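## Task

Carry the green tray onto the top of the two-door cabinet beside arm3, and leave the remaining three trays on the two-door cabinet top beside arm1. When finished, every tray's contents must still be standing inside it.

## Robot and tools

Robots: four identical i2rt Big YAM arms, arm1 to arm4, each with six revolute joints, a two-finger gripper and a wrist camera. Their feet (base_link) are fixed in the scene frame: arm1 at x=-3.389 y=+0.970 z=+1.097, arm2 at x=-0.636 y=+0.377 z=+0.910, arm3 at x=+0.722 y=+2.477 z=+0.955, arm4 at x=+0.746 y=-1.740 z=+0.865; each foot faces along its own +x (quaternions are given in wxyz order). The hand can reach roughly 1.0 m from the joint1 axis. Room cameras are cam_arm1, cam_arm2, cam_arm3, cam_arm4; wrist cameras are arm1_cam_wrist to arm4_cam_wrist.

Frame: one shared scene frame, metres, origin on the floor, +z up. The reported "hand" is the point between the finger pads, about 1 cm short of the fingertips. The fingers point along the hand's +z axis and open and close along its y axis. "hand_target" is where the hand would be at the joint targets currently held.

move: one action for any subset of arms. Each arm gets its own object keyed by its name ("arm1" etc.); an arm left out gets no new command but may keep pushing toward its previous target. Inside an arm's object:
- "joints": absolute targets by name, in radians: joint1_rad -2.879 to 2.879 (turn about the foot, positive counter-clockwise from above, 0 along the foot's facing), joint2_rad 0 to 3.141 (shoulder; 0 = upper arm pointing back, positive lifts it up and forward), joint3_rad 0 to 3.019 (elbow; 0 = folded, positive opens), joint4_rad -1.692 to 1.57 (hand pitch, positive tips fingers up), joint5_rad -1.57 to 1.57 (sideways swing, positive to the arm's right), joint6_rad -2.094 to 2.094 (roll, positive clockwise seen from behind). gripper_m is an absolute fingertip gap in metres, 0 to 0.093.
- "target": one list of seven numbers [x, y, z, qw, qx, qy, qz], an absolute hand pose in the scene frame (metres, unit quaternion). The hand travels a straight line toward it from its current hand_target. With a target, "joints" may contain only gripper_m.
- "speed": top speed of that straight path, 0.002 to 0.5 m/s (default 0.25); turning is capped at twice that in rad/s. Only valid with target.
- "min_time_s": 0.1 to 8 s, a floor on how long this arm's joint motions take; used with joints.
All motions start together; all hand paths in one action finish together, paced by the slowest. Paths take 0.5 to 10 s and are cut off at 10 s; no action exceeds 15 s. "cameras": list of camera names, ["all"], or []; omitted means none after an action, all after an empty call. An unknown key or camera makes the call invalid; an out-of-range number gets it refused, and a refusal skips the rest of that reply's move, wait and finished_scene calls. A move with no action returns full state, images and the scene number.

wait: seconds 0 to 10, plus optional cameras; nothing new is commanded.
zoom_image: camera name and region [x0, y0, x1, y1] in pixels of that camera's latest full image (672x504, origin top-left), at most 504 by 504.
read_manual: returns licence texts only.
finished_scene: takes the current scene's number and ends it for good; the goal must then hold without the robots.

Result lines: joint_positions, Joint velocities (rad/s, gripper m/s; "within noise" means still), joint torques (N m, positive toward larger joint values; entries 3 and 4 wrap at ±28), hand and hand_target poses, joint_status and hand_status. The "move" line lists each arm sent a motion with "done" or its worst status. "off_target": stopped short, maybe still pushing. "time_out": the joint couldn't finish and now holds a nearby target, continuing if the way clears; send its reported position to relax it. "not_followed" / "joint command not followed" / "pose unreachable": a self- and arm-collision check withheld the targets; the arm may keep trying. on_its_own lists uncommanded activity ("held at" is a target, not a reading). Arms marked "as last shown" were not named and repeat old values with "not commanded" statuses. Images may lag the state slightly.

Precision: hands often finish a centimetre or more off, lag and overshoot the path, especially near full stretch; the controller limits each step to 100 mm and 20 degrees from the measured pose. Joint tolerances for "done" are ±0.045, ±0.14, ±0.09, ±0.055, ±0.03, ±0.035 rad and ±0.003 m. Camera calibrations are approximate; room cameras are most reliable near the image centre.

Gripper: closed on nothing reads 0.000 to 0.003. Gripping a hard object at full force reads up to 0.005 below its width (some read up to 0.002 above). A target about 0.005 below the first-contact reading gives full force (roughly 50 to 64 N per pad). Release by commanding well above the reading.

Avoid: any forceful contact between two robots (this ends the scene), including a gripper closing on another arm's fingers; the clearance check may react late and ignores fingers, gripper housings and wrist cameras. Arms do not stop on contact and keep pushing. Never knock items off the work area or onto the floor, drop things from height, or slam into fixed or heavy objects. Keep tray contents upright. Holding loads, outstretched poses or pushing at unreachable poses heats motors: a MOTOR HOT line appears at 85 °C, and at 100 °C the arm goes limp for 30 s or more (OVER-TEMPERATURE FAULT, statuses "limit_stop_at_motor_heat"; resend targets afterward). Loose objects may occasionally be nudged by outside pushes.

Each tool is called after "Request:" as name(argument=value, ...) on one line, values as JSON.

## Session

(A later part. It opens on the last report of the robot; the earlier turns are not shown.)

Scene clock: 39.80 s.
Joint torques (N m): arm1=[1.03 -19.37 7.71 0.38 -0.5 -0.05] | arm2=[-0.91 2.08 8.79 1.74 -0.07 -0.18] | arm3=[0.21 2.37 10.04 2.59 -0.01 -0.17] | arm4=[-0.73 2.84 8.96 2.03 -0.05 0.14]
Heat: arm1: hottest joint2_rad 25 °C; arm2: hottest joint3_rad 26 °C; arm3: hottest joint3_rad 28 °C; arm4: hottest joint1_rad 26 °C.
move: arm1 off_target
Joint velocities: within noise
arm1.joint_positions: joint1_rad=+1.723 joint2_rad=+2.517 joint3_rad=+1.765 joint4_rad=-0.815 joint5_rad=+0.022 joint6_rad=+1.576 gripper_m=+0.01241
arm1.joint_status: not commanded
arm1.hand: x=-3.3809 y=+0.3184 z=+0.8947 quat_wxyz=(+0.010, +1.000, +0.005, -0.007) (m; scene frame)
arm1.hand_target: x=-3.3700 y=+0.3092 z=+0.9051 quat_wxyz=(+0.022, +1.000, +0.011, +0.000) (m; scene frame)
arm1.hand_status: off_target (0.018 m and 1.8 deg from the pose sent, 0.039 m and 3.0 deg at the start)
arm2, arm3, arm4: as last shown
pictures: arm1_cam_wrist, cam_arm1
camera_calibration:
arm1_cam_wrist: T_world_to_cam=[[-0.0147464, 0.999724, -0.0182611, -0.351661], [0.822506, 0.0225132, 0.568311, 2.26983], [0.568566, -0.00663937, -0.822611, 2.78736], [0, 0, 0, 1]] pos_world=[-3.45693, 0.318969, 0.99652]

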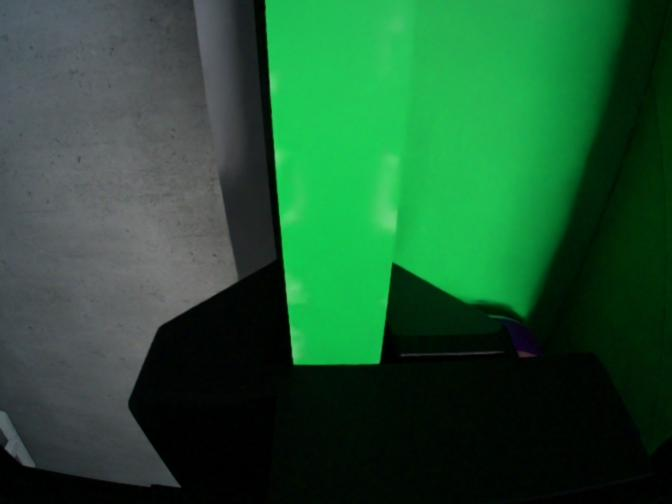

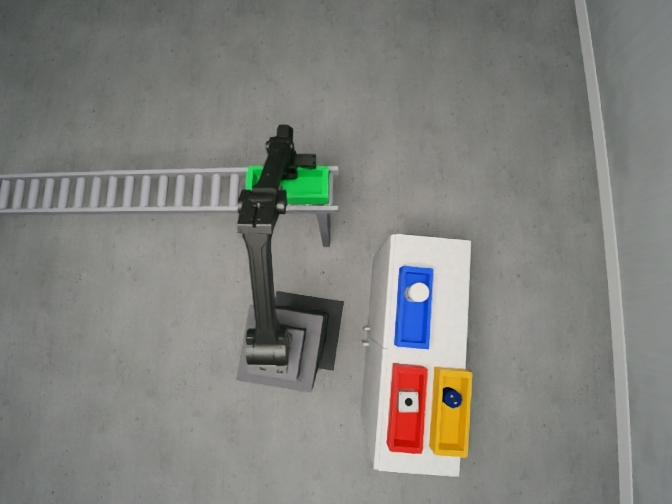

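Request:
move(arm1={"target":[-3.37,0.320,0.88,0.018,1,0.0105,0],"speed":0.08}, cameras=["cam_arm1","arm1_cam_wrist"])

Request:
zoom_image(camera="cam_arm1", region=[220, 130, 360, 240])

Scene clock: 41.20 s.
Joint torques (N m): arm1=[0.97 -17.32 6.43 1.28 -1.08 -0.05] | arm2=[-0.97 2.08 8.77 1.74 -0.07 -0.18] | arm3=[0.26 2.55 10.1 2.55 -0.02 -0.18] | arm4=[-0.73 2.78 8.96 2.03 -0.05 0.14]
Heat: arm1: hottest joint2_rad 25 °C; arm2: hottest joint3_rad 26 °C; arm3: hottest joint3_rad 28 °C; arm4: hottest joint1_rad 26 °C.
move: arm1 off_target
Joint velocities: within noise
arm1.joint_positions: joint1_rad=+1.723 joint2_rad=+2.517 joint3_rad=+1.753 joint4_rad=-0.790 joint5_rad=+0.038 joint6_rad=+1.576 gripper_m=+0.01241
arm1.joint_status: not commanded
arm1.hand: x=-3.3835 y=+0.3180 z=+0.8915 quat_wxyz=(+0.016, +1.000, +0.005, -0.015) (m; scene frame)
arm1.hand_target: x=-3.3701 y=+0.3204 z=+0.8804 quat_wxyz=(+0.018, +1.000, +0.010, +0.000) (m; scene frame)
arm1.hand_status: off_target (0.018 m and 1.8 deg from the pose sent, 0.018 m and 1.4 deg at the start)
arm2, arm3, arm4: as last shown
pictures: arm1_cam_wrist, cam_arm1
camera_calibration:
arm1_cam_wrist: T_world_to_cam=[[-0.0145943, 0.999381, -0.0320094, -0.338426], [0.830991, 0.0299269, 0.55548, 2.31161], [0.556094, -0.0184927, -0.830914, 2.75519], [0, 0, 0, 1]] pos_world=[-3.45801, 0.319988, 0.994446]

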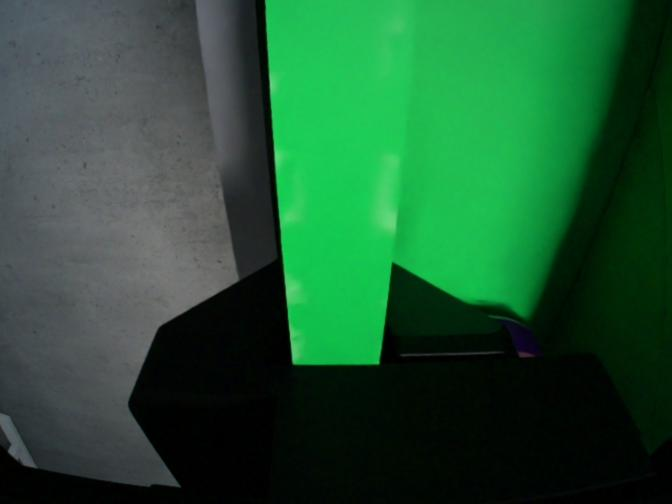

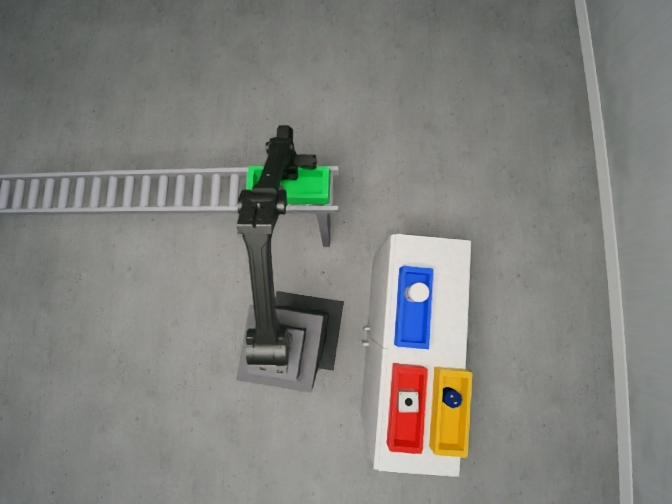

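Scaled by 3.600 from the camera's 672x504 image, which has a finer 960x720 frame.

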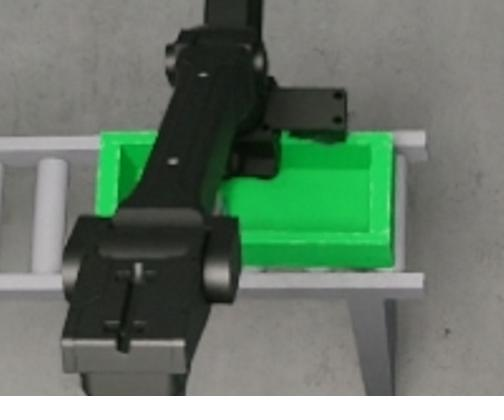

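Request:
move(arm1={"target":[-3.365,0.295,0.955,0.022,1,0.0105,0],"speed":0.12})

Request:
move(arm1={"target":[-3.365,0.319,0.895,0.02,1,0.0105,0],"speed":0.1})

Request:
move(arm1={"target":[-3.365,0.327,0.878,0.012,1,0.0105,0],"speed":0.06}, cameras=["cam_arm1","arm1_cam_wrist"])

Request:
zoom_image(camera="cam_arm1", region=[220, 130, 360, 240])

Scene clock: 43.17 s.
Joint torques (N m): arm1=[1.32 -21.77 11.63 -0.95 -0.31 -0.02] | arm2=[-0.91 2.08 8.79 1.74 -0.07 -0.18] | arm3=[0.26 2.26 10.09 2.56 -0.01 -0.18] | arm4=[-0.79 2.84 8.98 2.03 -0.05 0.14]
Heat: arm1: hottest joint2_rad 25 °C; arm2: hottest joint3_rad 26 °C; arm3: hottest joint3_rad 28 °C; arm4: hottest joint1_rad 26 °C.
move: arm1 off_target
Joint velocities: within noise
arm1.joint_positions: joint1_rad=+1.726 joint2_rad=+2.490 joint3_rad=+1.760 joint4_rad=-0.887 joint5_rad=+0.017 joint6_rad=+1.580 gripper_m=+0.01241
arm1.joint_status: not commanded
arm1.hand: x=-3.3783 y=+0.3302 z=+0.9103 quat_wxyz=(-0.016, +1.000, +0.005, -0.005) (m; scene frame)
arm1.hand_target: x=-3.3649 y=+0.2972 z=+0.9555 quat_wxyz=(+0.022, +1.000, +0.011, +0.000) (m; scene frame)
arm1.hand_status: off_target (0.058 m and 4.4 deg from the pose sent, 0.070 m and 1.9 deg at the start)
arm2, arm3: as last shown
arm4.joint_positions: joint1_rad=-0.546 joint2_rad=+0.615 joint3_rad=+1.544 joint4_rad=-1.256 joint5_rad=-0.261 joint6_rad=-0.380 gripper_m=+0.09396
arm4.joint_status: not commanded
arm4.hand: x=+0.8806 y=-1.9065 z=+1.4980 quat_wxyz=(-0.502, -0.207, -0.782, +0.305) (m; scene frame)
arm4.hand_target: x=+0.8787 y=-1.9029 z=+1.5072 quat_wxyz=(-0.508, -0.204, -0.776, +0.312) (m; scene frame)
arm4.hand_status: not commanded
pictures: none

Scene clock: 44.43 s.
Joint torques (N m): arm1=[1.2 -18.26 7.15 0.57 -0.64 0] | arm2=[-0.91 2.08 8.77 1.74 -0.07 -0.19] | arm3=[0.15 2.32 10.11 2.56 -0.02 -0.18] | arm4=[-0.73 2.78 8.98 2.03 -0.05 0.14]
Heat: arm1: hottest joint2_rad 25 °C; arm2: hottest joint3_rad 26 °C; arm3: hottest joint3_rad 28 °C; arm4: hottest joint1_rad 26 °C.
move: arm1 off_target
Joint velocities: within noise
arm1.joint_positions: joint1_rad=+1.728 joint2_rad=+2.505 joint3_rad=+1.736 joint4_rad=-0.789 joint5_rad=+0.026 joint6_rad=+1.580 gripper_m=+0.01241
arm1.joint_status: not commanded
arm1.hand: x=-3.3782 y=+0.3224 z=+0.8943 quat_wxyz=(+0.015, +1.000, +0.006, -0.009) (m; scene frame)
arm1.hand_target: x=-3.3650 y=+0.3191 z=+0.8951 quat_wxyz=(+0.020, +1.000, +0.011, +0.000) (m; scene frame)
arm1.hand_status: off_target (0.014 m and 1.3 deg from the pose sent, 0.023 m and 4.2 deg at the start)
arm2, arm3, arm4: as last shown
pictures: none

Scene clock: 45.40 s.
Joint torques (N m): arm1=[1.2 -16.67 6.63 0.98 -0.83 -0.01] | arm2=[-0.91 2.08 8.79 1.73 -0.07 -0.19] | arm3=[0.21 2.55 10.11 2.58 0 -0.18] | arm4=[-0.73 2.78 8.96 2.03 -0.05 0.14]
Heat: arm1: hottest joint2_rad 25 °C; arm2: hottest joint3_rad 26 °C; arm3: hottest joint3_rad 28 °C; arm4: hottest joint1_rad 26 °C.
move: arm1 off_target
Joint velocities: within noise
arm1.joint_positions: joint1_rad=+1.728 joint2_rad=+2.506 joint3_rad=+1.734 joint4_rad=-0.782 joint5_rad=+0.031 joint6_rad=+1.581 gripper_m=+0.01241
arm1.joint_status: not commanded
arm1.hand: x=-3.3790 y=+0.3227 z=+0.8929 quat_wxyz=(+0.016, +1.000, +0.005, -0.012) (m; scene frame)
arm1.hand_target: x=-3.3652 y=+0.3275 z=+0.8785 quat_wxyz=(+0.012, +1.000, +0.011, +0.000) (m; scene frame)
arm1.hand_status: off_target (0.021 m and 1.5 deg from the pose sent, 0.021 m and 1.2 deg at the start)
arm2.joint_positions: joint1_rad=+0.009 joint2_rad=+0.608 joint3_rad=+1.378 joint4_rad=-1.614 joint5_rad=+0.003 joint6_rad=+0.008 gripper_m=+0.09396
arm2.joint_status: not commanded
arm2.hand: x=-0.8208 y=+0.3795 z=+1.3942 quat_wxyz=(+0.002, +0.934, -0.004, -0.359) (m; scene frame)
arm2.hand_target: x=-0.8196 y=+0.3806 z=+1.4055 quat_wxyz=(+0.000, +0.928, -0.003, -0.372) (m; scene frame)
arm2.hand_status: not commanded
arm3.joint_positions: joint1_rad=-1.491 joint2_rad=+0.635 joint3_rad=+1.493 joint4_rad=-1.192 joint5_rad=+0.002 joint6_rad=+0.011 gripper_m=+0.09397
arm3.joint_status: not commanded
arm3.hand: x=+0.8559 y=+2.2847 z=+1.5755 quat_wxyz=(-0.526, -0.371, -0.722, +0.255) (m; scene frame)
arm3.hand_target: x=+0.8518 y=+2.2869 z=+1.5879 quat_wxyz=(-0.534, -0.366, -0.715, +0.265) (m; scene frame)
arm3.hand_status: not commanded
arm4: as last shown
pictures: arm1_cam_wrist, cam_arm1
camera_calibration:
arm1_cam_wrist: T_world_to_cam=[[-0.0154054, 0.999412, -0.0306236, -0.346927], [0.827306, 0.0299409, 0.560952, 2.28965], [0.56154, -0.0166934, -0.827281, 2.76852], [0, 0, 0, 1]] pos_world=[-3.45422, 0.324385, 0.995338]

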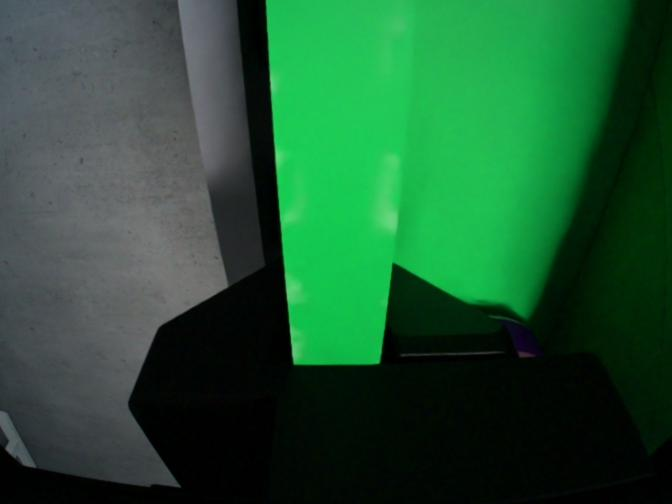

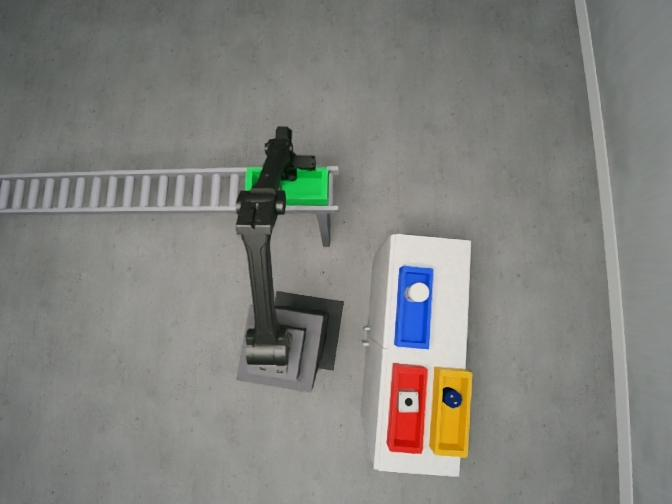

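Scaled by 3.600 from the camera's 672x504 image, which has a finer 960x720 frame.

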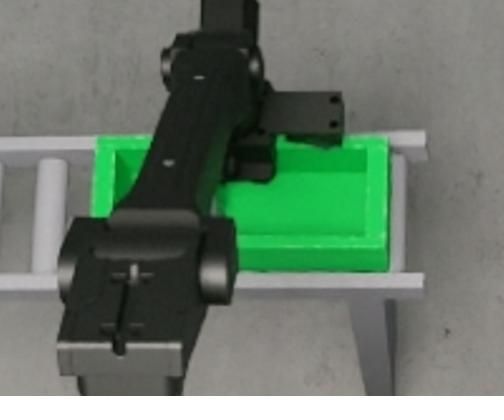

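Request:
move(arm1={"joints":{"gripper_m":0.030}}, cameras=["arm1_cam_wrist"])

Request:
move(arm1={"target":[-3.365,0.318,1.02,0.0,1,0.0105,0],"speed":0.2,"joints":{"gripper_m":0.045}}, cameras=["cam_arm1","arm1_cam_wrist"])

Request:
zoom_image(camera="cam_arm1", region=[140, 120, 360, 240])

Scene clock: 46.27 s.
Joint torques (N m): arm1=[1.08 -16.62 6.74 0.68 -0.05 -0.01] | arm2=[-0.97 2.08 8.79 1.74 -0.07 -0.18] | arm3=[0.21 2.49 10.07 2.55 -0.01 -0.18] | arm4=[-0.73 2.78 8.96 2.03 -0.05 0.14]
Heat: arm1: hottest joint2_rad 25 °C; arm2: hottest joint3_rad 26 °C; arm3: hottest joint3_rad 28 °C; arm4: hottest joint1_rad 26 °C.
move: arm1 done
Joint velocities: within noise
arm1.joint_positions: joint1_rad=+1.729 joint2_rad=+2.507 joint3_rad=+1.733 joint4_rad=-0.776 joint5_rad=+0.011 joint6_rad=+1.581 gripper_m=+0.02988
arm1.joint_status: all done
arm1.hand: x=-3.3748 y=+0.3217 z=+0.8920 quat_wxyz=(+0.018, +1.000, +0.006, -0.002) (m; scene frame)
arm1.hand_target: x=-3.3653 y=+0.3276 z=+0.8783 quat_wxyz=(+0.012, +1.000, +0.011, +0.000) (m; scene frame)
arm1.hand_status: not commanded
arm2, arm3, arm4: as last shown
pictures: arm1_cam_wrist
camera_calibration:
arm1_cam_wrist: T_world_to_cam=[[-0.0165433, 0.999232, -0.0355097, -0.345391], [0.815905, 0.0340195, 0.577184, 2.23243], [0.577949, -0.019424, -0.815841, 2.81146], [0, 0, 0, 1]] pos_world=[-3.45205, 0.323789, 0.992921]

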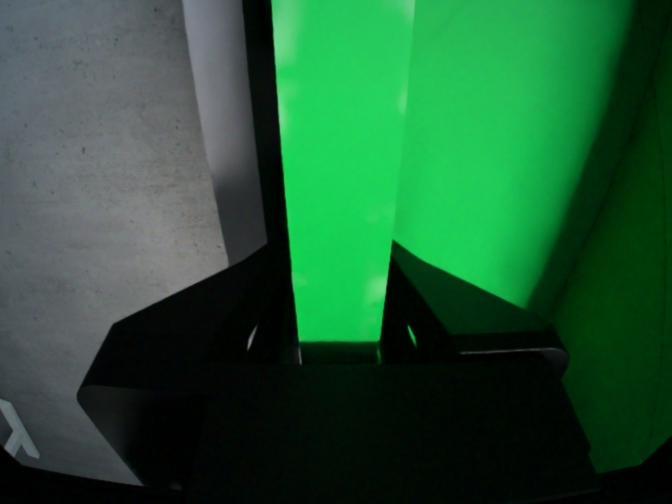

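Scene clock: 47.77 s.
Joint torques (N m): arm1=[0.79 -17.44 10.89 -0.36 0.11 -0.02] | arm2=[-0.91 2.08 8.77 1.74 -0.07 -0.19] | arm3=[0.09 2.55 10.09 2.54 -0.02 -0.19] | arm4=[-0.73 2.84 8.96 2.03 -0.05 0.14]
Heat: arm1: hottest joint2_rad 25 °C; arm2: hottest joint3_rad 26 °C; arm3: hottest joint3_rad 28 °C; arm4: hottest joint1_rad 26 °C.
move: arm1 off_target
Joint velocities: within noise
arm1.joint_positions: joint1_rad=+1.735 joint2_rad=+2.314 joint3_rad=+1.736 joint4_rad=-1.024 joint5_rad=+0.006 joint6_rad=+1.583 gripper_m=+0.04493
arm1.joint_status: all done
arm1.hand: x=-3.3715 y=+0.3290 z=+1.0132 quat_wxyz=(-0.008, +1.000, +0.008, +0.001) (m; scene frame)
arm1.hand_target: x=-3.3650 y=+0.3184 z=+1.0202 quat_wxyz=(+0.000, +1.000, +0.011, +0.000) (m; scene frame)
arm1.hand_status: off_target (0.014 m and 1.0 deg from the pose sent, 0.128 m and 2.1 deg at the start)
arm2, arm3, arm4: as last shown
pictures: arm1_cam_wrist, cam_arm1
camera_calibration:
arm1_cam_wrist: T_world_to_cam=[[-0.0200334, 0.999653, 0.0171216, -0.413572], [0.813555, 0.00634513, 0.581453, 2.1564], [0.581143, 0.0255778, -0.8134, 2.90207], [0, 0, 0, 1]] pos_world=[-3.44915, 0.325517, 1.11378]

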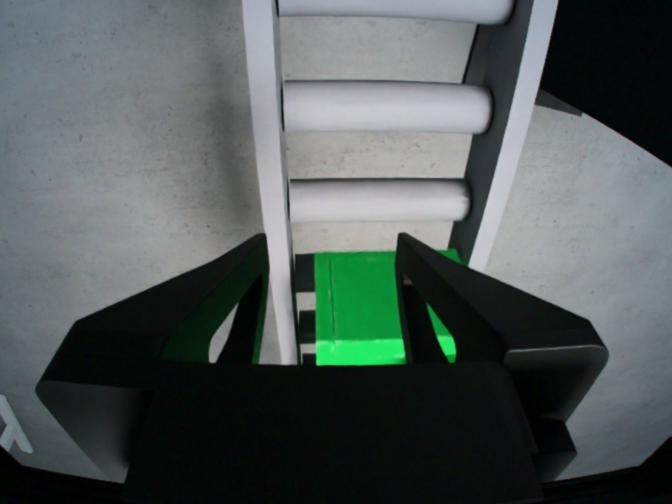

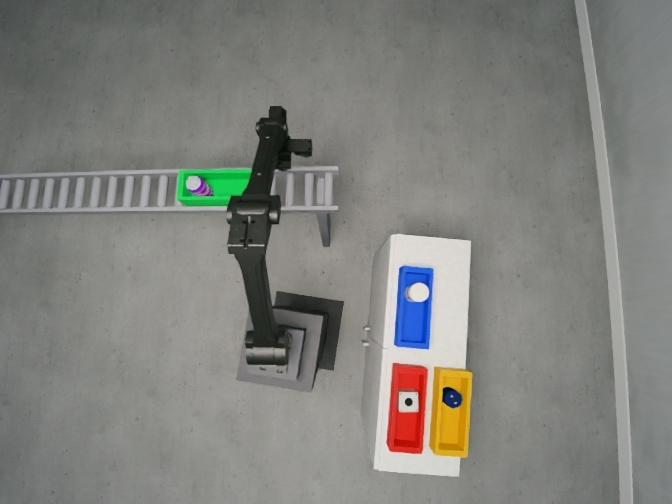

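Scaled by 2.291 from the camera's 672x504 image, which has a finer 960x720 frame.

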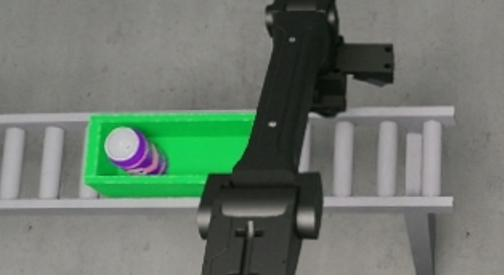

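Request:
move(arm1={"joints":{"joint2_rad":1.4},"min_time_s":2}, arm2={"target":[-1.16,0.34,1.0,0,1,0,-0.02],"speed":0.3,"joints":{"gripper_m":0.05}}, cameras=["arm2_cam_wrist","cam_arm2"])

Request:
zoom_image(camera="cam_arm2", region=[330, 220, 530, 420])

Scene clock: 52.73 s.
Joint torques (N m): arm1=[0.67 -8.12 13.6 1.51 0.07 -0.1] | arm2=[0.44 -13.92 11.67 0.17 -0.06 -0.01] | arm3=[0.26 2.43 10.13 2.55 -0.01 -0.18] | arm4=[-0.73 2.78 8.96 2.03 -0.05 0.13]
Heat: arm1: hottest joint3_rad 26 °C; arm2: hottest joint3_rad 27 °C; arm3: hottest joint3_rad 29 °C; arm4: hottest joint1_rad 26 °C.
move: arm1 done; arm2 off_target
Joint velocities: within noise
arm1.joint_positions: joint1_rad=+1.735 joint2_rad=+1.386 joint3_rad=+1.736 joint4_rad=-1.026 joint5_rad=+0.006 joint6_rad=+1.583 gripper_m=+0.04493
arm1.joint_status: all done
arm1.hand: x=-3.3780 y=+0.4065 z=+1.5962 quat_wxyz=(+0.439, +0.898, +0.004, +0.010) (m; scene frame)
arm1.hand_target: x=-3.3724 y=+0.4023 z=+1.6051 quat_wxyz=(+0.444, +0.896, +0.006, +0.012) (m; scene frame)
arm1.hand_status: not commanded
arm2.joint_positions: joint1_rad=+0.072 joint2_rad=+1.774 joint3_rad=+1.312 joint4_rad=-1.120 joint5_rad=+0.008 joint6_rad=+0.066 gripper_m=+0.05007
arm2.joint_status: all done
arm2.hand: x=-1.1382 y=+0.3460 z=+0.9835 quat_wxyz=(-0.003, +1.000, +0.000, +0.001) (m; scene frame)
arm2.hand_target: x=-1.1589 y=+0.3399 z=+1.0004 quat_wxyz=(+0.000, +1.000, +0.000, -0.020) (m; scene frame)
arm2.hand_status: off_target (0.028 m and 2.4 deg from the pose sent, 0.522 m and 39.7 deg at the start)
arm3, arm4: as last shown
pictures: arm2_cam_wrist, cam_arm2
camera_calibration:
arm2_cam_wrist: T_world_to_cam=[[-0.0358516, 0.999219, 0.0165983, -0.408164], [0.809955, 0.0193238, 0.586174, 0.342231], [0.585396, 0.0344592, -0.810015, 1.57544], [0, 0, 0, 1]] pos_world=[-1.21408, 0.346943, 1.0823]

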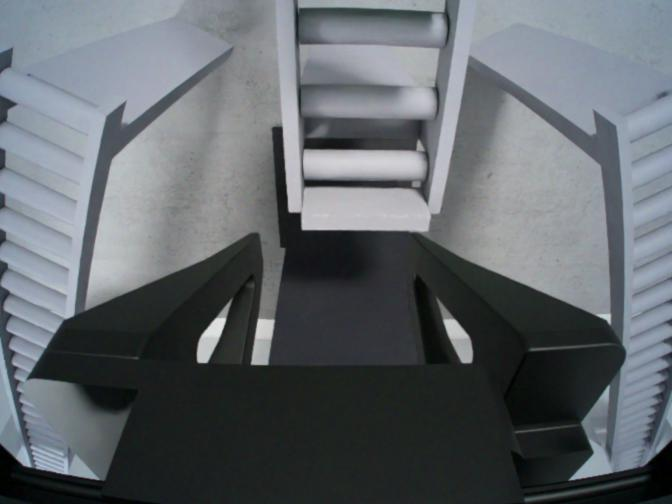

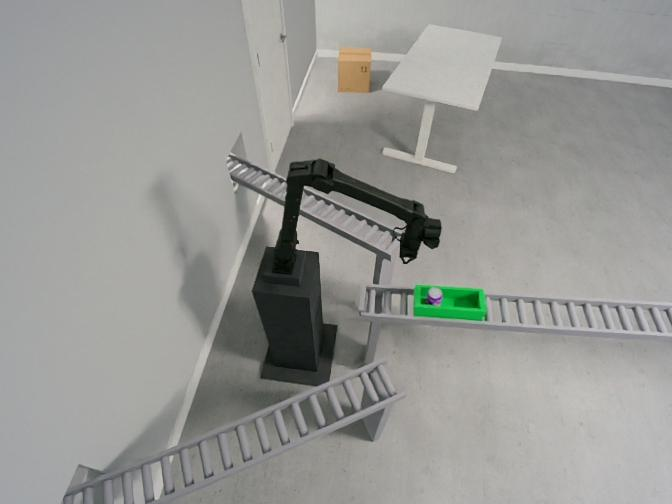

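Scaled by 2.520 from the camera's 672x504 image, which has a finer 960x720 frame.

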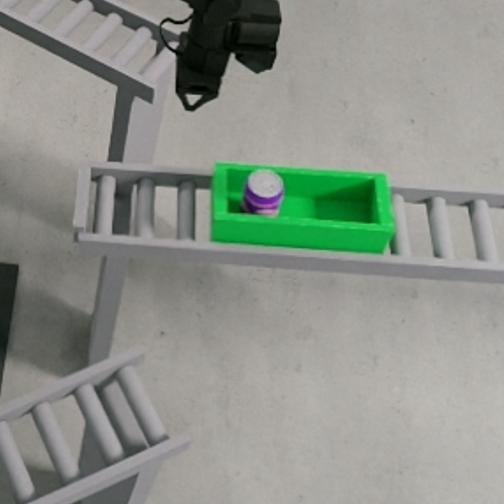

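Request:
move(arm2={"target":[-1.20,0.338,0.92,0,1,0,-0.02],"speed":0.2})

Request:
wait(seconds=2, cameras=["arm2_cam_wrist","cam_arm2"])

Request:
zoom_image(camera="cam_arm2", region=[330, 220, 490, 340])

Scene clock: 54.53 s.
Joint torques (N m): arm1=[0.73 -7.88 13.59 1.51 0.07 -0.1] | arm2=[0.32 -16.26 10.73 0.7 -0.06 -0.03] | arm3=[0.21 2.49 10.1 2.54 -0.01 -0.18] | arm4=[-0.73 2.84 8.96 2.03 -0.05 0.14]
Heat: arm1: hottest joint3_rad 26 °C; arm2: hottest joint3_rad 27 °C; arm3: hottest joint3_rad 29 °C; arm4: hottest joint1_rad 26 °C.
move: arm2 off_target
Joint velocities: within noise
arm1, arm3, arm4: as last shown
arm2.joint_positions: joint1_rad=+0.072 joint2_rad=+1.967 joint3_rad=+1.366 joint4_rad=-0.998 joint5_rad=+0.008 joint6_rad=+0.066 gripper_m=+0.05007
arm2.joint_status: not commanded
arm2.hand: x=-1.1734 y=+0.3434 z=+0.9041 quat_wxyz=(-0.003, +1.000, +0.000, +0.010) (m; scene frame)
arm2.hand_target: x=-1.1987 y=+0.3380 z=+0.9209 quat_wxyz=(+0.000, +1.000, +0.000, -0.020) (m; scene frame)
arm2.hand_status: off_target (0.031 m and 3.4 deg from the pose sent, 0.089 m and 2.4 deg at the start)
pictures: none

Scene clock: 56.53 s.
Joint torques (N m): arm1=[0.67 -7.88 13.59 1.5 0.07 -0.1] | arm2=[0.32 -16.21 10.71 0.69 -0.06 -0.03] | arm3=[0.21 2.55 10.07 2.56 -0.01 -0.18] | arm4=[-0.73 2.84 8.96 2.03 -0.05 0.14]
Heat: arm1: hottest joint3_rad 27 °C; arm2: hottest joint3_rad 27 °C; arm3: hottest joint3_rad 29 °C; arm4: hottest joint1_rad 26 °C.
Joint velocities: within noise
arm1.joint_positions: joint1_rad=+1.735 joint2_rad=+1.386 joint3_rad=+1.736 joint4_rad=-1.026 joint5_rad=+0.006 joint6_rad=+1.583 gripper_m=+0.04493
arm1.joint_status: not commanded
arm1.hand: x=-3.3780 y=+0.4065 z=+1.5962 quat_wxyz=(+0.439, +0.898, +0.004, +0.010) (m; scene frame)
arm1.hand_target: x=-3.3724 y=+0.4023 z=+1.6051 quat_wxyz=(+0.444, +0.896, +0.006, +0.012) (m; scene frame)
arm1.hand_status: not commanded
arm2.joint_positions: joint1_rad=+0.072 joint2_rad=+1.967 joint3_rad=+1.366 joint4_rad=-0.998 joint5_rad=+0.008 joint6_rad=+0.066 gripper_m=+0.05007
arm2.joint_status: not commanded
arm2.hand: x=-1.1734 y=+0.3434 z=+0.9041 quat_wxyz=(-0.003, +1.000, +0.000, +0.010) (m; scene frame)
arm2.hand_target: x=-1.1987 y=+0.3380 z=+0.9209 quat_wxyz=(+0.000, +1.000, +0.000, -0.020) (m; scene frame)
arm2.hand_status: off_target (0.031 m and 3.4 deg from the pose sent, 0.089 m and 2.4 deg at the start)
arm3.joint_positions: joint1_rad=-1.491 joint2_rad=+0.635 joint3_rad=+1.493 joint4_rad=-1.192 joint5_rad=+0.002 joint6_rad=+0.011 gripper_m=+0.09397
arm3.joint_status: not commanded
arm3.hand: x=+0.8559 y=+2.2847 z=+1.5755 quat_wxyz=(-0.526, -0.371, -0.722, +0.255) (m; scene frame)
arm3.hand_target: x=+0.8518 y=+2.2869 z=+1.5879 quat_wxyz=(-0.534, -0.366, -0.715, +0.265) (m; scene frame)
arm3.hand_status: not commanded
arm4.joint_positions: joint1_rad=-0.546 joint2_rad=+0.615 joint3_rad=+1.544 joint4_rad=-1.256 joint5_rad=-0.261 joint6_rad=-0.380 gripper_m=+0.09396
arm4.joint_status: not commanded
arm4.hand: x=+0.8806 y=-1.9065 z=+1.4980 quat_wxyz=(-0.502, -0.207, -0.782, +0.305) (m; scene frame)
arm4.hand_target: x=+0.8787 y=-1.9029 z=+1.5072 quat_wxyz=(-0.508, -0.204, -0.776, +0.312) (m; scene frame)
arm4.hand_status: not commanded
wait: 2.00 s; at rest by 0.27 s
pictures: arm2_cam_wrist, cam_arm2
camera_calibration:
arm2_cam_wrist: T_world_to_cam=[[-0.0362548, 0.999196, 0.0171422, -0.406491], [0.799824, 0.0187283, 0.599942, 0.3932], [0.599138, 0.0354615, -0.79986, 1.53846], [0, 0, 0, 1]] pos_world=[-1.25098, 0.344244, 1.00162]

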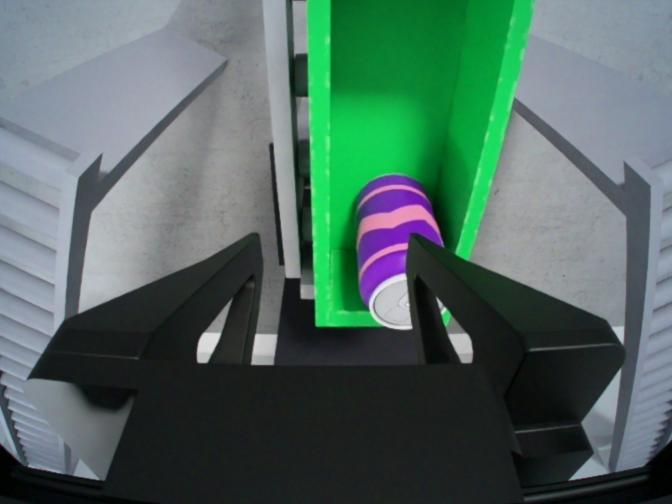

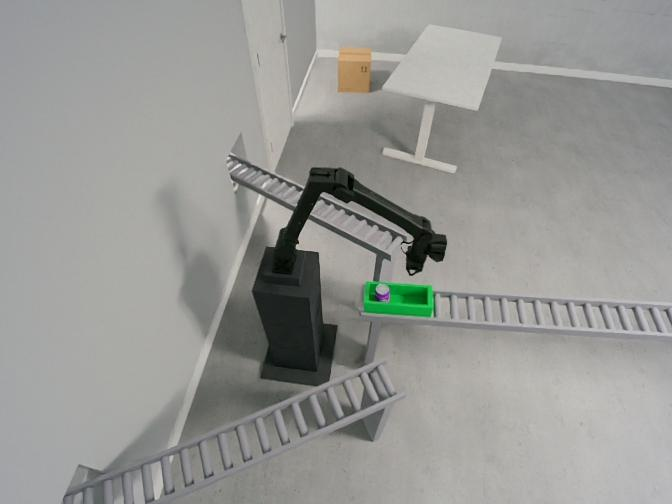

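Scaled by 3.150 from the camera's 672x504 image, which has a finer 960x720 frame.

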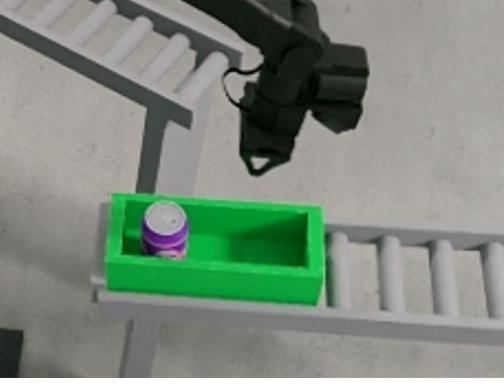

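Request:
move(arm2={"target":[-1.137,0.330,0.81,0,1,0,-0.01],"speed":0.15}, cameras=["arm2_cam_wrist"])

Scene clock: 58.63 s.
Joint torques (N m): arm1=[0.62 -7.82 13.57 1.5 0.07 -0.1] | arm2=[0.44 -14.86 5.45 0.85 -0.06 -0.02] | arm3=[0.26 2.55 10.11 2.61 -0.01 -0.18] | arm4=[-0.73 2.84 8.96 2.03 -0.05 0.14]
Heat: arm1: hottest joint3_rad 27 °C; arm2: hottest joint3_rad 27 °C; arm3: hottest joint3_rad 29 °C; arm4: hottest joint1_rad 26 °C.
move: arm2 done
Joint velocities: within noise
arm1, arm3, arm4: as last shown
arm2.joint_positions: joint1_rad=+0.094 joint2_rad=+2.034 joint3_rad=+1.172 joint4_rad=-0.696 joint5_rad=+0.007 joint6_rad=+0.088 gripper_m=+0.05007
arm2.joint_status: not commanded
arm2.hand: x=-1.1383 y=+0.3344 z=+0.8149 quat_wxyz=(-0.002, +1.000, +0.000, -0.011) (m; scene frame)
arm2.hand_target: x=-1.1370 y=+0.3300 z=+0.8101 quat_wxyz=(+0.000, +1.000, +0.000, -0.010) (m; scene frame)
arm2.hand_status: done (0.007 m and 0.2 deg from the pose sent, 0.102 m and 2.3 deg at the start)
pictures: arm2_cam_wrist
camera_calibration:
arm2_cam_wrist: T_world_to_cam=[[-0.0350649, 0.999276, 0.0147901, -0.39143], [0.823639, 0.0205135, 0.566744, 0.472355], [0.56603, 0.0320545, -0.823761, 1.42928], [0, 0, 0, 1]] pos_world=[-1.21179, 0.335642, 0.915473]

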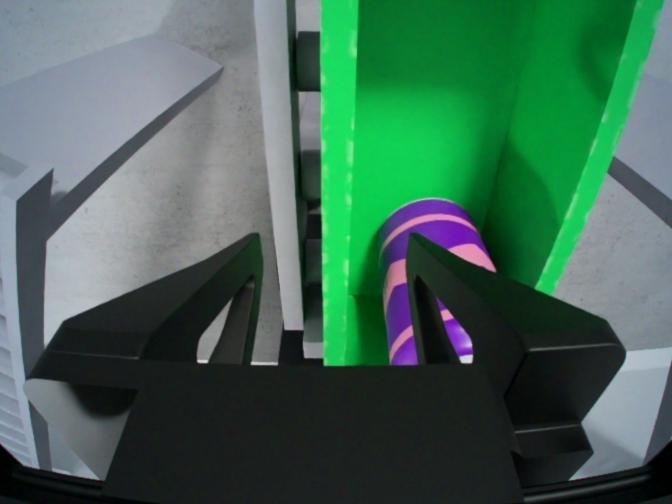

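Request:
move(arm2={"target":[-1.139,0.332,0.712,0,1,0,0],"speed":0.12,"joints":{"gripper_m":0.04}}, cameras=["arm2_cam_wrist"])

Scene clock: 60.43 s.
Joint torques (N m): arm1=[0.67 -7.82 13.59 1.51 0.07 -0.1] | arm2=[0.03 -15.03 6.61 0.72 -0.04 -0.07] | arm3=[0.32 2.67 10.07 2.59 0 -0.18] | arm4=[-0.73 2.84 8.96 2.04 -0.05 0.14]
Heat: arm1: hottest joint3_rad 27 °C; arm2: hottest joint3_rad 27 °C; arm3: hottest joint3_rad 29 °C; arm4: hottest joint1_rad 26 °C.
move: arm2 off_target
Joint velocities: within noise
arm1, arm3, arm4: as last shown
arm2.joint_positions: joint1_rad=+0.094 joint2_rad=+2.249 joint3_rad=+1.177 joint4_rad=-0.536 joint5_rad=+0.005 joint6_rad=+0.088 gripper_m=+0.04007
arm2.joint_status: all done
arm2.hand: x=-1.1212 y=+0.3352 z=+0.7132 quat_wxyz=(-0.002, +1.000, +0.000, +0.014) (m; scene frame)
arm2.hand_target: x=-1.1386 y=+0.3320 z=+0.7126 quat_wxyz=(+0.000, +1.000, +0.000, +0.000) (m; scene frame)
arm2.hand_status: off_target (0.018 m and 1.7 deg from the pose sent, 0.103 m and 1.2 deg at the start)
pictures: arm2_cam_wrist
camera_calibration:
arm2_cam_wrist: T_world_to_cam=[[-0.0359637, 0.999244, 0.0147552, -0.391088], [0.794276, 0.01962, 0.60724, 0.454534], [0.606491, 0.0335583, -0.794382, 1.35976], [0, 0, 0, 1]] pos_world=[-1.19977, 0.336243, 0.809927]

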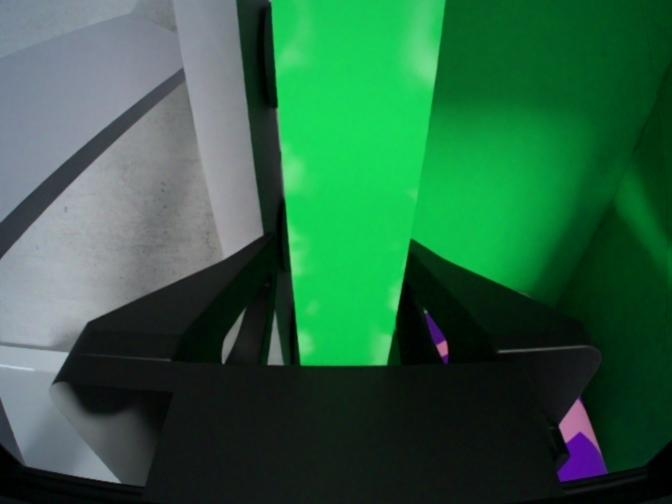

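Request:
move(arm2={"joints":{"gripper_m":0.004}})

Request:
move(arm2={"target":[-1.135,0.335,0.81,0,1,0,-0.02],"speed":0.1}, cameras=["arm2_cam_wrist"])

Request:
move(arm2={"target":[-1.08,0.335,1.01,0,1,0,-0.03],"speed":0.18})

Request:
move(arm2={"joints":{"joint1_rad":-0.855,"joint6_rad":-1.40},"min_time_s":5}, cameras=["arm2_cam_wrist","cam_arm2"])

Request:
zoom_image(camera="cam_arm2", region=[270, 280, 450, 440])

Scene clock: 61.53 s.
Joint torques (N m): arm1=[0.73 -7.82 13.59 1.51 0.07 -0.1] | arm2=[0.03 -15.03 6.61 0.73 -0.02 -0.08] | arm3=[0.15 2.43 10.06 2.59 -0.01 -0.2] | arm4=[-0.73 2.78 8.96 2.04 -0.05 0.14]
Heat: arm1: hottest joint3_rad 28 °C; arm2: hottest joint3_rad 27 °C; arm3: hottest joint3_rad 29 °C; arm4: hottest joint1_rad 26 °C.
move: arm2 off_target
Joint velocities: within noise
arm1, arm3, arm4: as last shown
arm2.joint_positions: joint1_rad=+0.094 joint2_rad=+2.249 joint3_rad=+1.177 joint4_rad=-0.536 joint5_rad=+0.004 joint6_rad=+0.089 gripper_m=+0.01205
arm2.joint_status: gripper_m off_target (ended at +0.01208, target +0.00400)
arm2.hand: x=-1.1212 y=+0.3351 z=+0.7132 quat_wxyz=(-0.002, +1.000, +0.000, +0.014) (m; scene frame)
arm2.hand_target: x=-1.1386 y=+0.3320 z=+0.7126 quat_wxyz=(+0.000, +1.000, +0.000, +0.000) (m; scene frame)
arm2.hand_status: not commanded
pictures: none

Scene clock: 63.23 s.
Joint torques (N m): arm1=[0.67 -7.88 13.57 1.5 0.07 -0.1] | arm2=[-0.32 -18.9 5.45 -0.02 0.32 -0.12] | arm3=[0.15 2.55 10.1 2.62 -0.01 -0.18] | arm4=[-0.73 2.78 8.96 2.03 -0.04 0.14]
Heat: arm1: hottest joint3_rad 28 °C; arm2: hottest joint3_rad 27 °C; arm3: hottest joint3_rad 29 °C; arm4: hottest joint1_rad 26 °C.
move: arm2 off_target
Joint velocities: within noise
arm1, arm3, arm4: as last shown
arm2.joint_positions: joint1_rad=+0.094 joint2_rad=+2.079 joint3_rad=+1.139 joint4_rad=-0.639 joint5_rad=-0.002 joint6_rad=+0.089 gripper_m=+0.01205
arm2.joint_status: not commanded
arm2.hand: x=-1.1234 y=+0.3340 z=+0.7856 quat_wxyz=(+0.002, +1.000, +0.000, +0.000) (m; scene frame)
arm2.hand_target: x=-1.1347 y=+0.3350 z=+0.8093 quat_wxyz=(+0.000, +1.000, +0.000, -0.020) (m; scene frame)
arm2.hand_status: off_target (0.027 m and 2.3 deg from the pose sent, 0.098 m and 4.0 deg at the start)
pictures: arm2_cam_wrist
camera_calibration:
arm2_cam_wrist: T_world_to_cam=[[-0.0343059, 0.999388, 0.00677319, -0.382962], [0.811157, 0.0238843, 0.58434, 0.44786], [0.583821, 0.0255405, -0.81148, 1.40926], [0, 0, 0, 1]] pos_world=[-1.19918, 0.336038, 0.884481]

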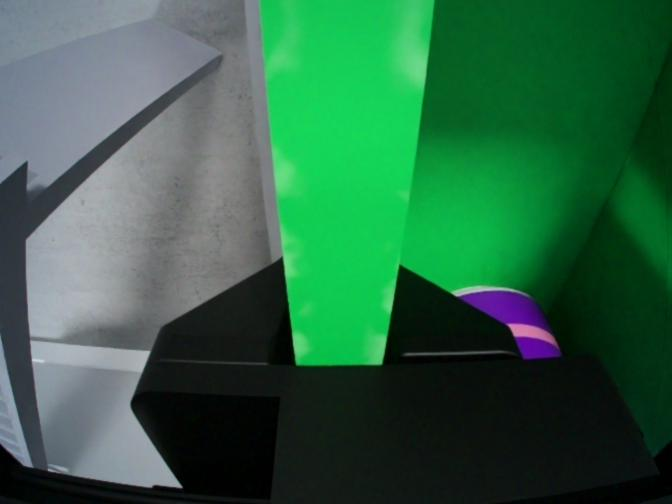

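Scene clock: 65.17 s.
Joint torques (N m): arm1=[0.67 -7.88 13.59 1.51 0.07 -0.1] | arm2=[0.56 -14.33 10 0.08 0.38 -0.01] | arm3=[0.15 2.49 10.1 2.55 0.01 -0.2] | arm4=[-0.73 2.84 8.96 2.03 -0.05 0.13]
Heat: arm1: hottest joint3_rad 28 °C; arm2: hottest joint3_rad 27 °C; arm3: hottest joint3_rad 29 °C; arm4: hottest joint1_rad 26 °C.
move: arm2 off_target
Joint velocities: within noise
arm1, arm3, arm4: as last shown
arm2.joint_positions: joint1_rad=+0.097 joint2_rad=+1.605 joint3_rad=+1.085 joint4_rad=-1.058 joint5_rad=-0.002 joint6_rad=+0.091 gripper_m=+0.01205
arm2.joint_status: not commanded
arm2.hand: x=-1.0655 y=+0.3383 z=+0.9823 quat_wxyz=(+0.002, +1.000, +0.000, +0.000) (m; scene frame)
arm2.hand_target: x=-1.0791 y=+0.3351 z=+1.0097 quat_wxyz=(+0.000, +1.000, +0.000, -0.030) (m; scene frame)
arm2.hand_status: off_target (0.031 m and 3.4 deg from the pose sent, 0.229 m and 3.5 deg at the start)
pictures: none

Scene clock: 70.87 s.
Joint torques (N m): arm1=[0.67 -7.88 13.59 1.5 0.08 -0.1] | arm2=[-0.38 -14.27 9.89 0.28 0.21 -0.18] | arm3=[0.32 2.37 10.11 2.58 -0.02 -0.17] | arm4=[-0.73 2.84 8.96 2.03 -0.05 0.14]
Heat: arm1: hottest joint3_rad 29 °C; arm2: hottest joint3_rad 28 °C; arm3: hottest joint3_rad 29 °C; arm4: hottest joint1_rad 26 °C.
move: arm2 done
Joint velocities: within noise
arm1, arm3, arm4: as last shown
arm2.joint_positions: joint1_rad=-0.852 joint2_rad=+1.605 joint3_rad=+1.085 joint4_rad=-1.069 joint5_rad=+0.000 joint6_rad=-1.392 gripper_m=+0.01205
arm2.joint_status: all done
arm2.hand: x=-0.9156 y=+0.7027 z=+0.9800 quat_wxyz=(+0.009, +0.964, +0.264, +0.000) (m; scene frame)
arm2.hand_target: x=-0.9245 y=+0.7173 z=+1.0073 quat_wxyz=(-0.025, +0.964, +0.266, -0.012) (m; scene frame)
arm2.hand_status: not commanded
pictures: arm2_cam_wrist, cam_arm2
camera_calibration:
arm2_cam_wrist: T_world_to_cam=[[-0.538953, 0.842315, -0.00585015, -1.0849], [0.684359, 0.441914, 0.57997, -0.248822], [0.491103, 0.308573, -0.814617, 1.15562], [0, 0, 0, 1]] pos_world=[-0.981959, 0.667195, 1.07935]

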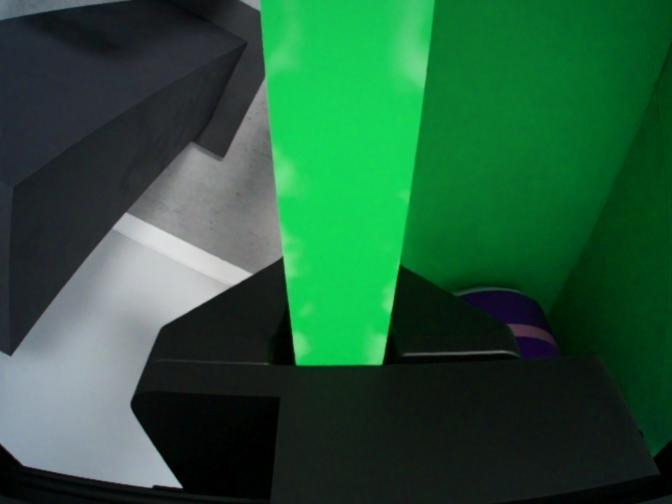

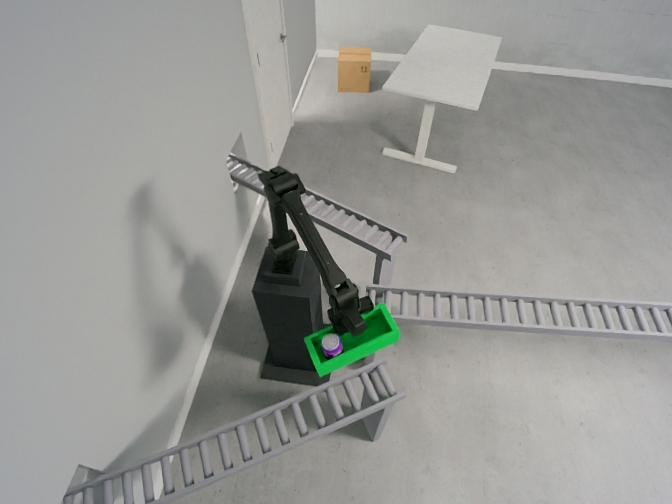

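Scaled by 2.800 from the camera's 672x504 image, which has a finer 960x720 frame.

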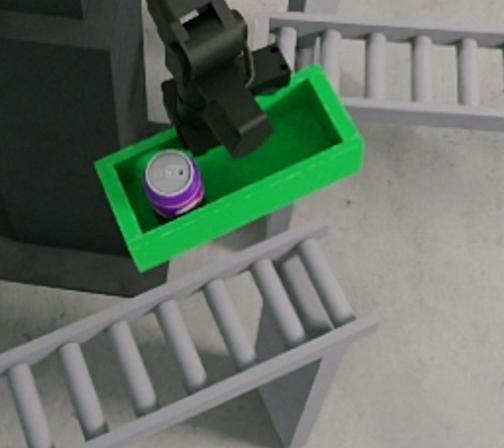

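Request:
move(arm2={"target":[-0.978,0.772,0.88,-0.012,0.9653,0.2615,-0.003],"speed":0.15})

Request:
move(arm2={"target":[-0.966,0.759,0.775,-0.012,0.9653,0.2615,-0.003],"speed":0.1}, cameras=["arm2_cam_wrist","cam_arm2"])

Request:
zoom_image(camera="cam_arm2", region=[270, 300, 450, 460])

Scene clock: 73.33 s.
Joint torques (N m): arm1=[0.67 -7.88 13.59 1.51 0.07 -0.1] | arm2=[0.44 -16.73 11.3 0.65 0.27 0] | arm3=[0.26 2.55 10.07 2.56 -0.01 -0.18] | arm4=[-0.73 2.84 8.98 2.03 -0.05 0.14]
Heat: arm1: hottest joint3_rad 29 °C; arm2: hottest joint3_rad 28 °C; arm3: hottest joint3_rad 29 °C; arm4: hottest joint1_rad 26 °C.
move: arm2 off_target
Joint velocities: within noise
arm1, arm3, arm4: as last shown
arm2.joint_positions: joint1_rad=-0.852 joint2_rad=+1.955 joint3_rad=+1.164 joint4_rad=-0.874 joint5_rad=+0.003 joint6_rad=-1.391 gripper_m=+0.01205
arm2.joint_status: not commanded
arm2.hand: x=-0.9439 y=+0.7347 z=+0.8485 quat_wxyz=(+0.043, +0.964, +0.264, +0.018) (m; scene frame)
arm2.hand_target: x=-0.9759 y=+0.7692 z=+0.8825 quat_wxyz=(-0.012, +0.965, +0.261, -0.003) (m; scene frame)
arm2.hand_status: off_target (0.060 m and 6.7 deg from the pose sent, 0.137 m and 2.4 deg at the start)
pictures: none

Scene clock: 75.23 s.
Joint torques (N m): arm1=[0.67 -7.88 13.59 1.51 0.08 -0.1] | arm2=[0.21 -17.73 5.57 0.9 0.27 -0.03] | arm3=[0.15 2.55 10.09 2.58 -0.02 -0.18] | arm4=[-0.73 2.78 8.98 2.03 -0.05 0.14]
Heat: arm1: hottest joint3_rad 29 °C; arm2: hottest joint3_rad 28 °C; arm3: hottest joint3_rad 29 °C; arm4: hottest joint1_rad 26 °C.
move: arm2 off_target
Joint velocities: within noise
arm1.joint_positions: joint1_rad=+1.735 joint2_rad=+1.386 joint3_rad=+1.736 joint4_rad=-1.026 joint5_rad=+0.006 joint6_rad=+1.583 gripper_m=+0.04493
arm1.joint_status: not commanded
arm1.hand: x=-3.3780 y=+0.4065 z=+1.5962 quat_wxyz=(+0.439, +0.898, +0.004, +0.010) (m; scene frame)
arm1.hand_target: x=-3.3724 y=+0.4023 z=+1.6051 quat_wxyz=(+0.444, +0.896, +0.006, +0.012) (m; scene frame)
arm1.hand_status: not commanded
arm2.joint_positions: joint1_rad=-0.852 joint2_rad=+2.137 joint3_rad=+1.153 joint4_rad=-0.623 joint5_rad=+0.003 joint6_rad=-1.390 gripper_m=+0.01205
arm2.joint_status: not commanded
arm2.hand: x=-0.9532 y=+0.7444 z=+0.7587 quat_wxyz=(+0.016, +0.965, +0.263, +0.005) (m; scene frame)
arm2.hand_target: x=-0.9658 y=+0.7586 z=+0.7753 quat_wxyz=(-0.012, +0.965, +0.261, -0.003) (m; scene frame)
arm2.hand_status: off_target (0.025 m and 3.4 deg from the pose sent, 0.081 m and 6.7 deg at the start)
arm3.joint_positions: joint1_rad=-1.491 joint2_rad=+0.635 joint3_rad=+1.493 joint4_rad=-1.192 joint5_rad=+0.002 joint6_rad=+0.011 gripper_m=+0.09397
arm3.joint_status: not commanded
arm3.hand: x=+0.8559 y=+2.2847 z=+1.5755 quat_wxyz=(-0.526, -0.371, -0.722, +0.255) (m; scene frame)
arm3.hand_target: x=+0.8518 y=+2.2869 z=+1.5879 quat_wxyz=(-0.534, -0.366, -0.715, +0.265) (m; scene frame)
arm3.hand_status: not commanded
arm4.joint_positions: joint1_rad=-0.546 joint2_rad=+0.615 joint3_rad=+1.544 joint4_rad=-1.256 joint5_rad=-0.261 joint6_rad=-0.380 gripper_m=+0.09396
arm4.joint_status: not commanded
arm4.hand: x=+0.8806 y=-1.9065 z=+1.4980 quat_wxyz=(-0.502, -0.207, -0.782, +0.305) (m; scene frame)
arm4.hand_target: x=+0.8787 y=-1.9029 z=+1.5072 quat_wxyz=(-0.508, -0.204, -0.776, +0.312) (m; scene frame)
arm4.hand_status: not commanded
pictures: arm2_cam_wrist, cam_arm2
camera_calibration:
arm2_cam_wrist: T_world_to_cam=[[-0.537647, 0.842863, -0.0227468, -1.12791], [0.67692, 0.447565, 0.58435, -0.127807], [0.502708, 0.298776, -0.811183, 0.996694], [0, 0, 0, 1]] pos_world=[-1.02095, 0.71009, 0.857529]

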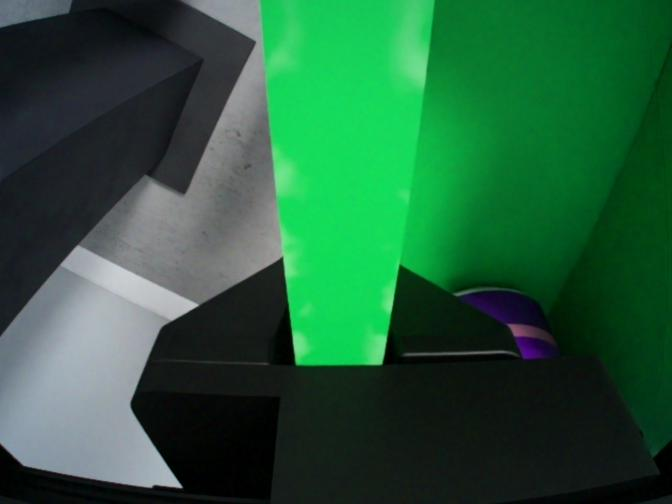

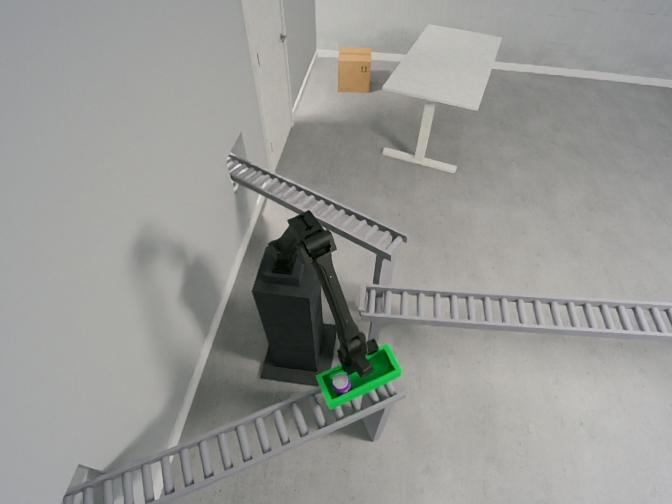

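Scaled by 2.800 from the camera's 672x504 image, which has a finer 960x720 frame.

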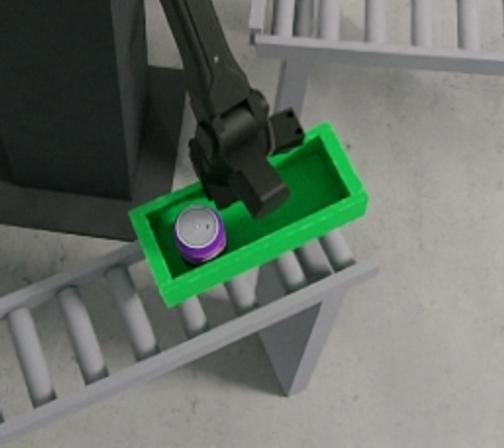

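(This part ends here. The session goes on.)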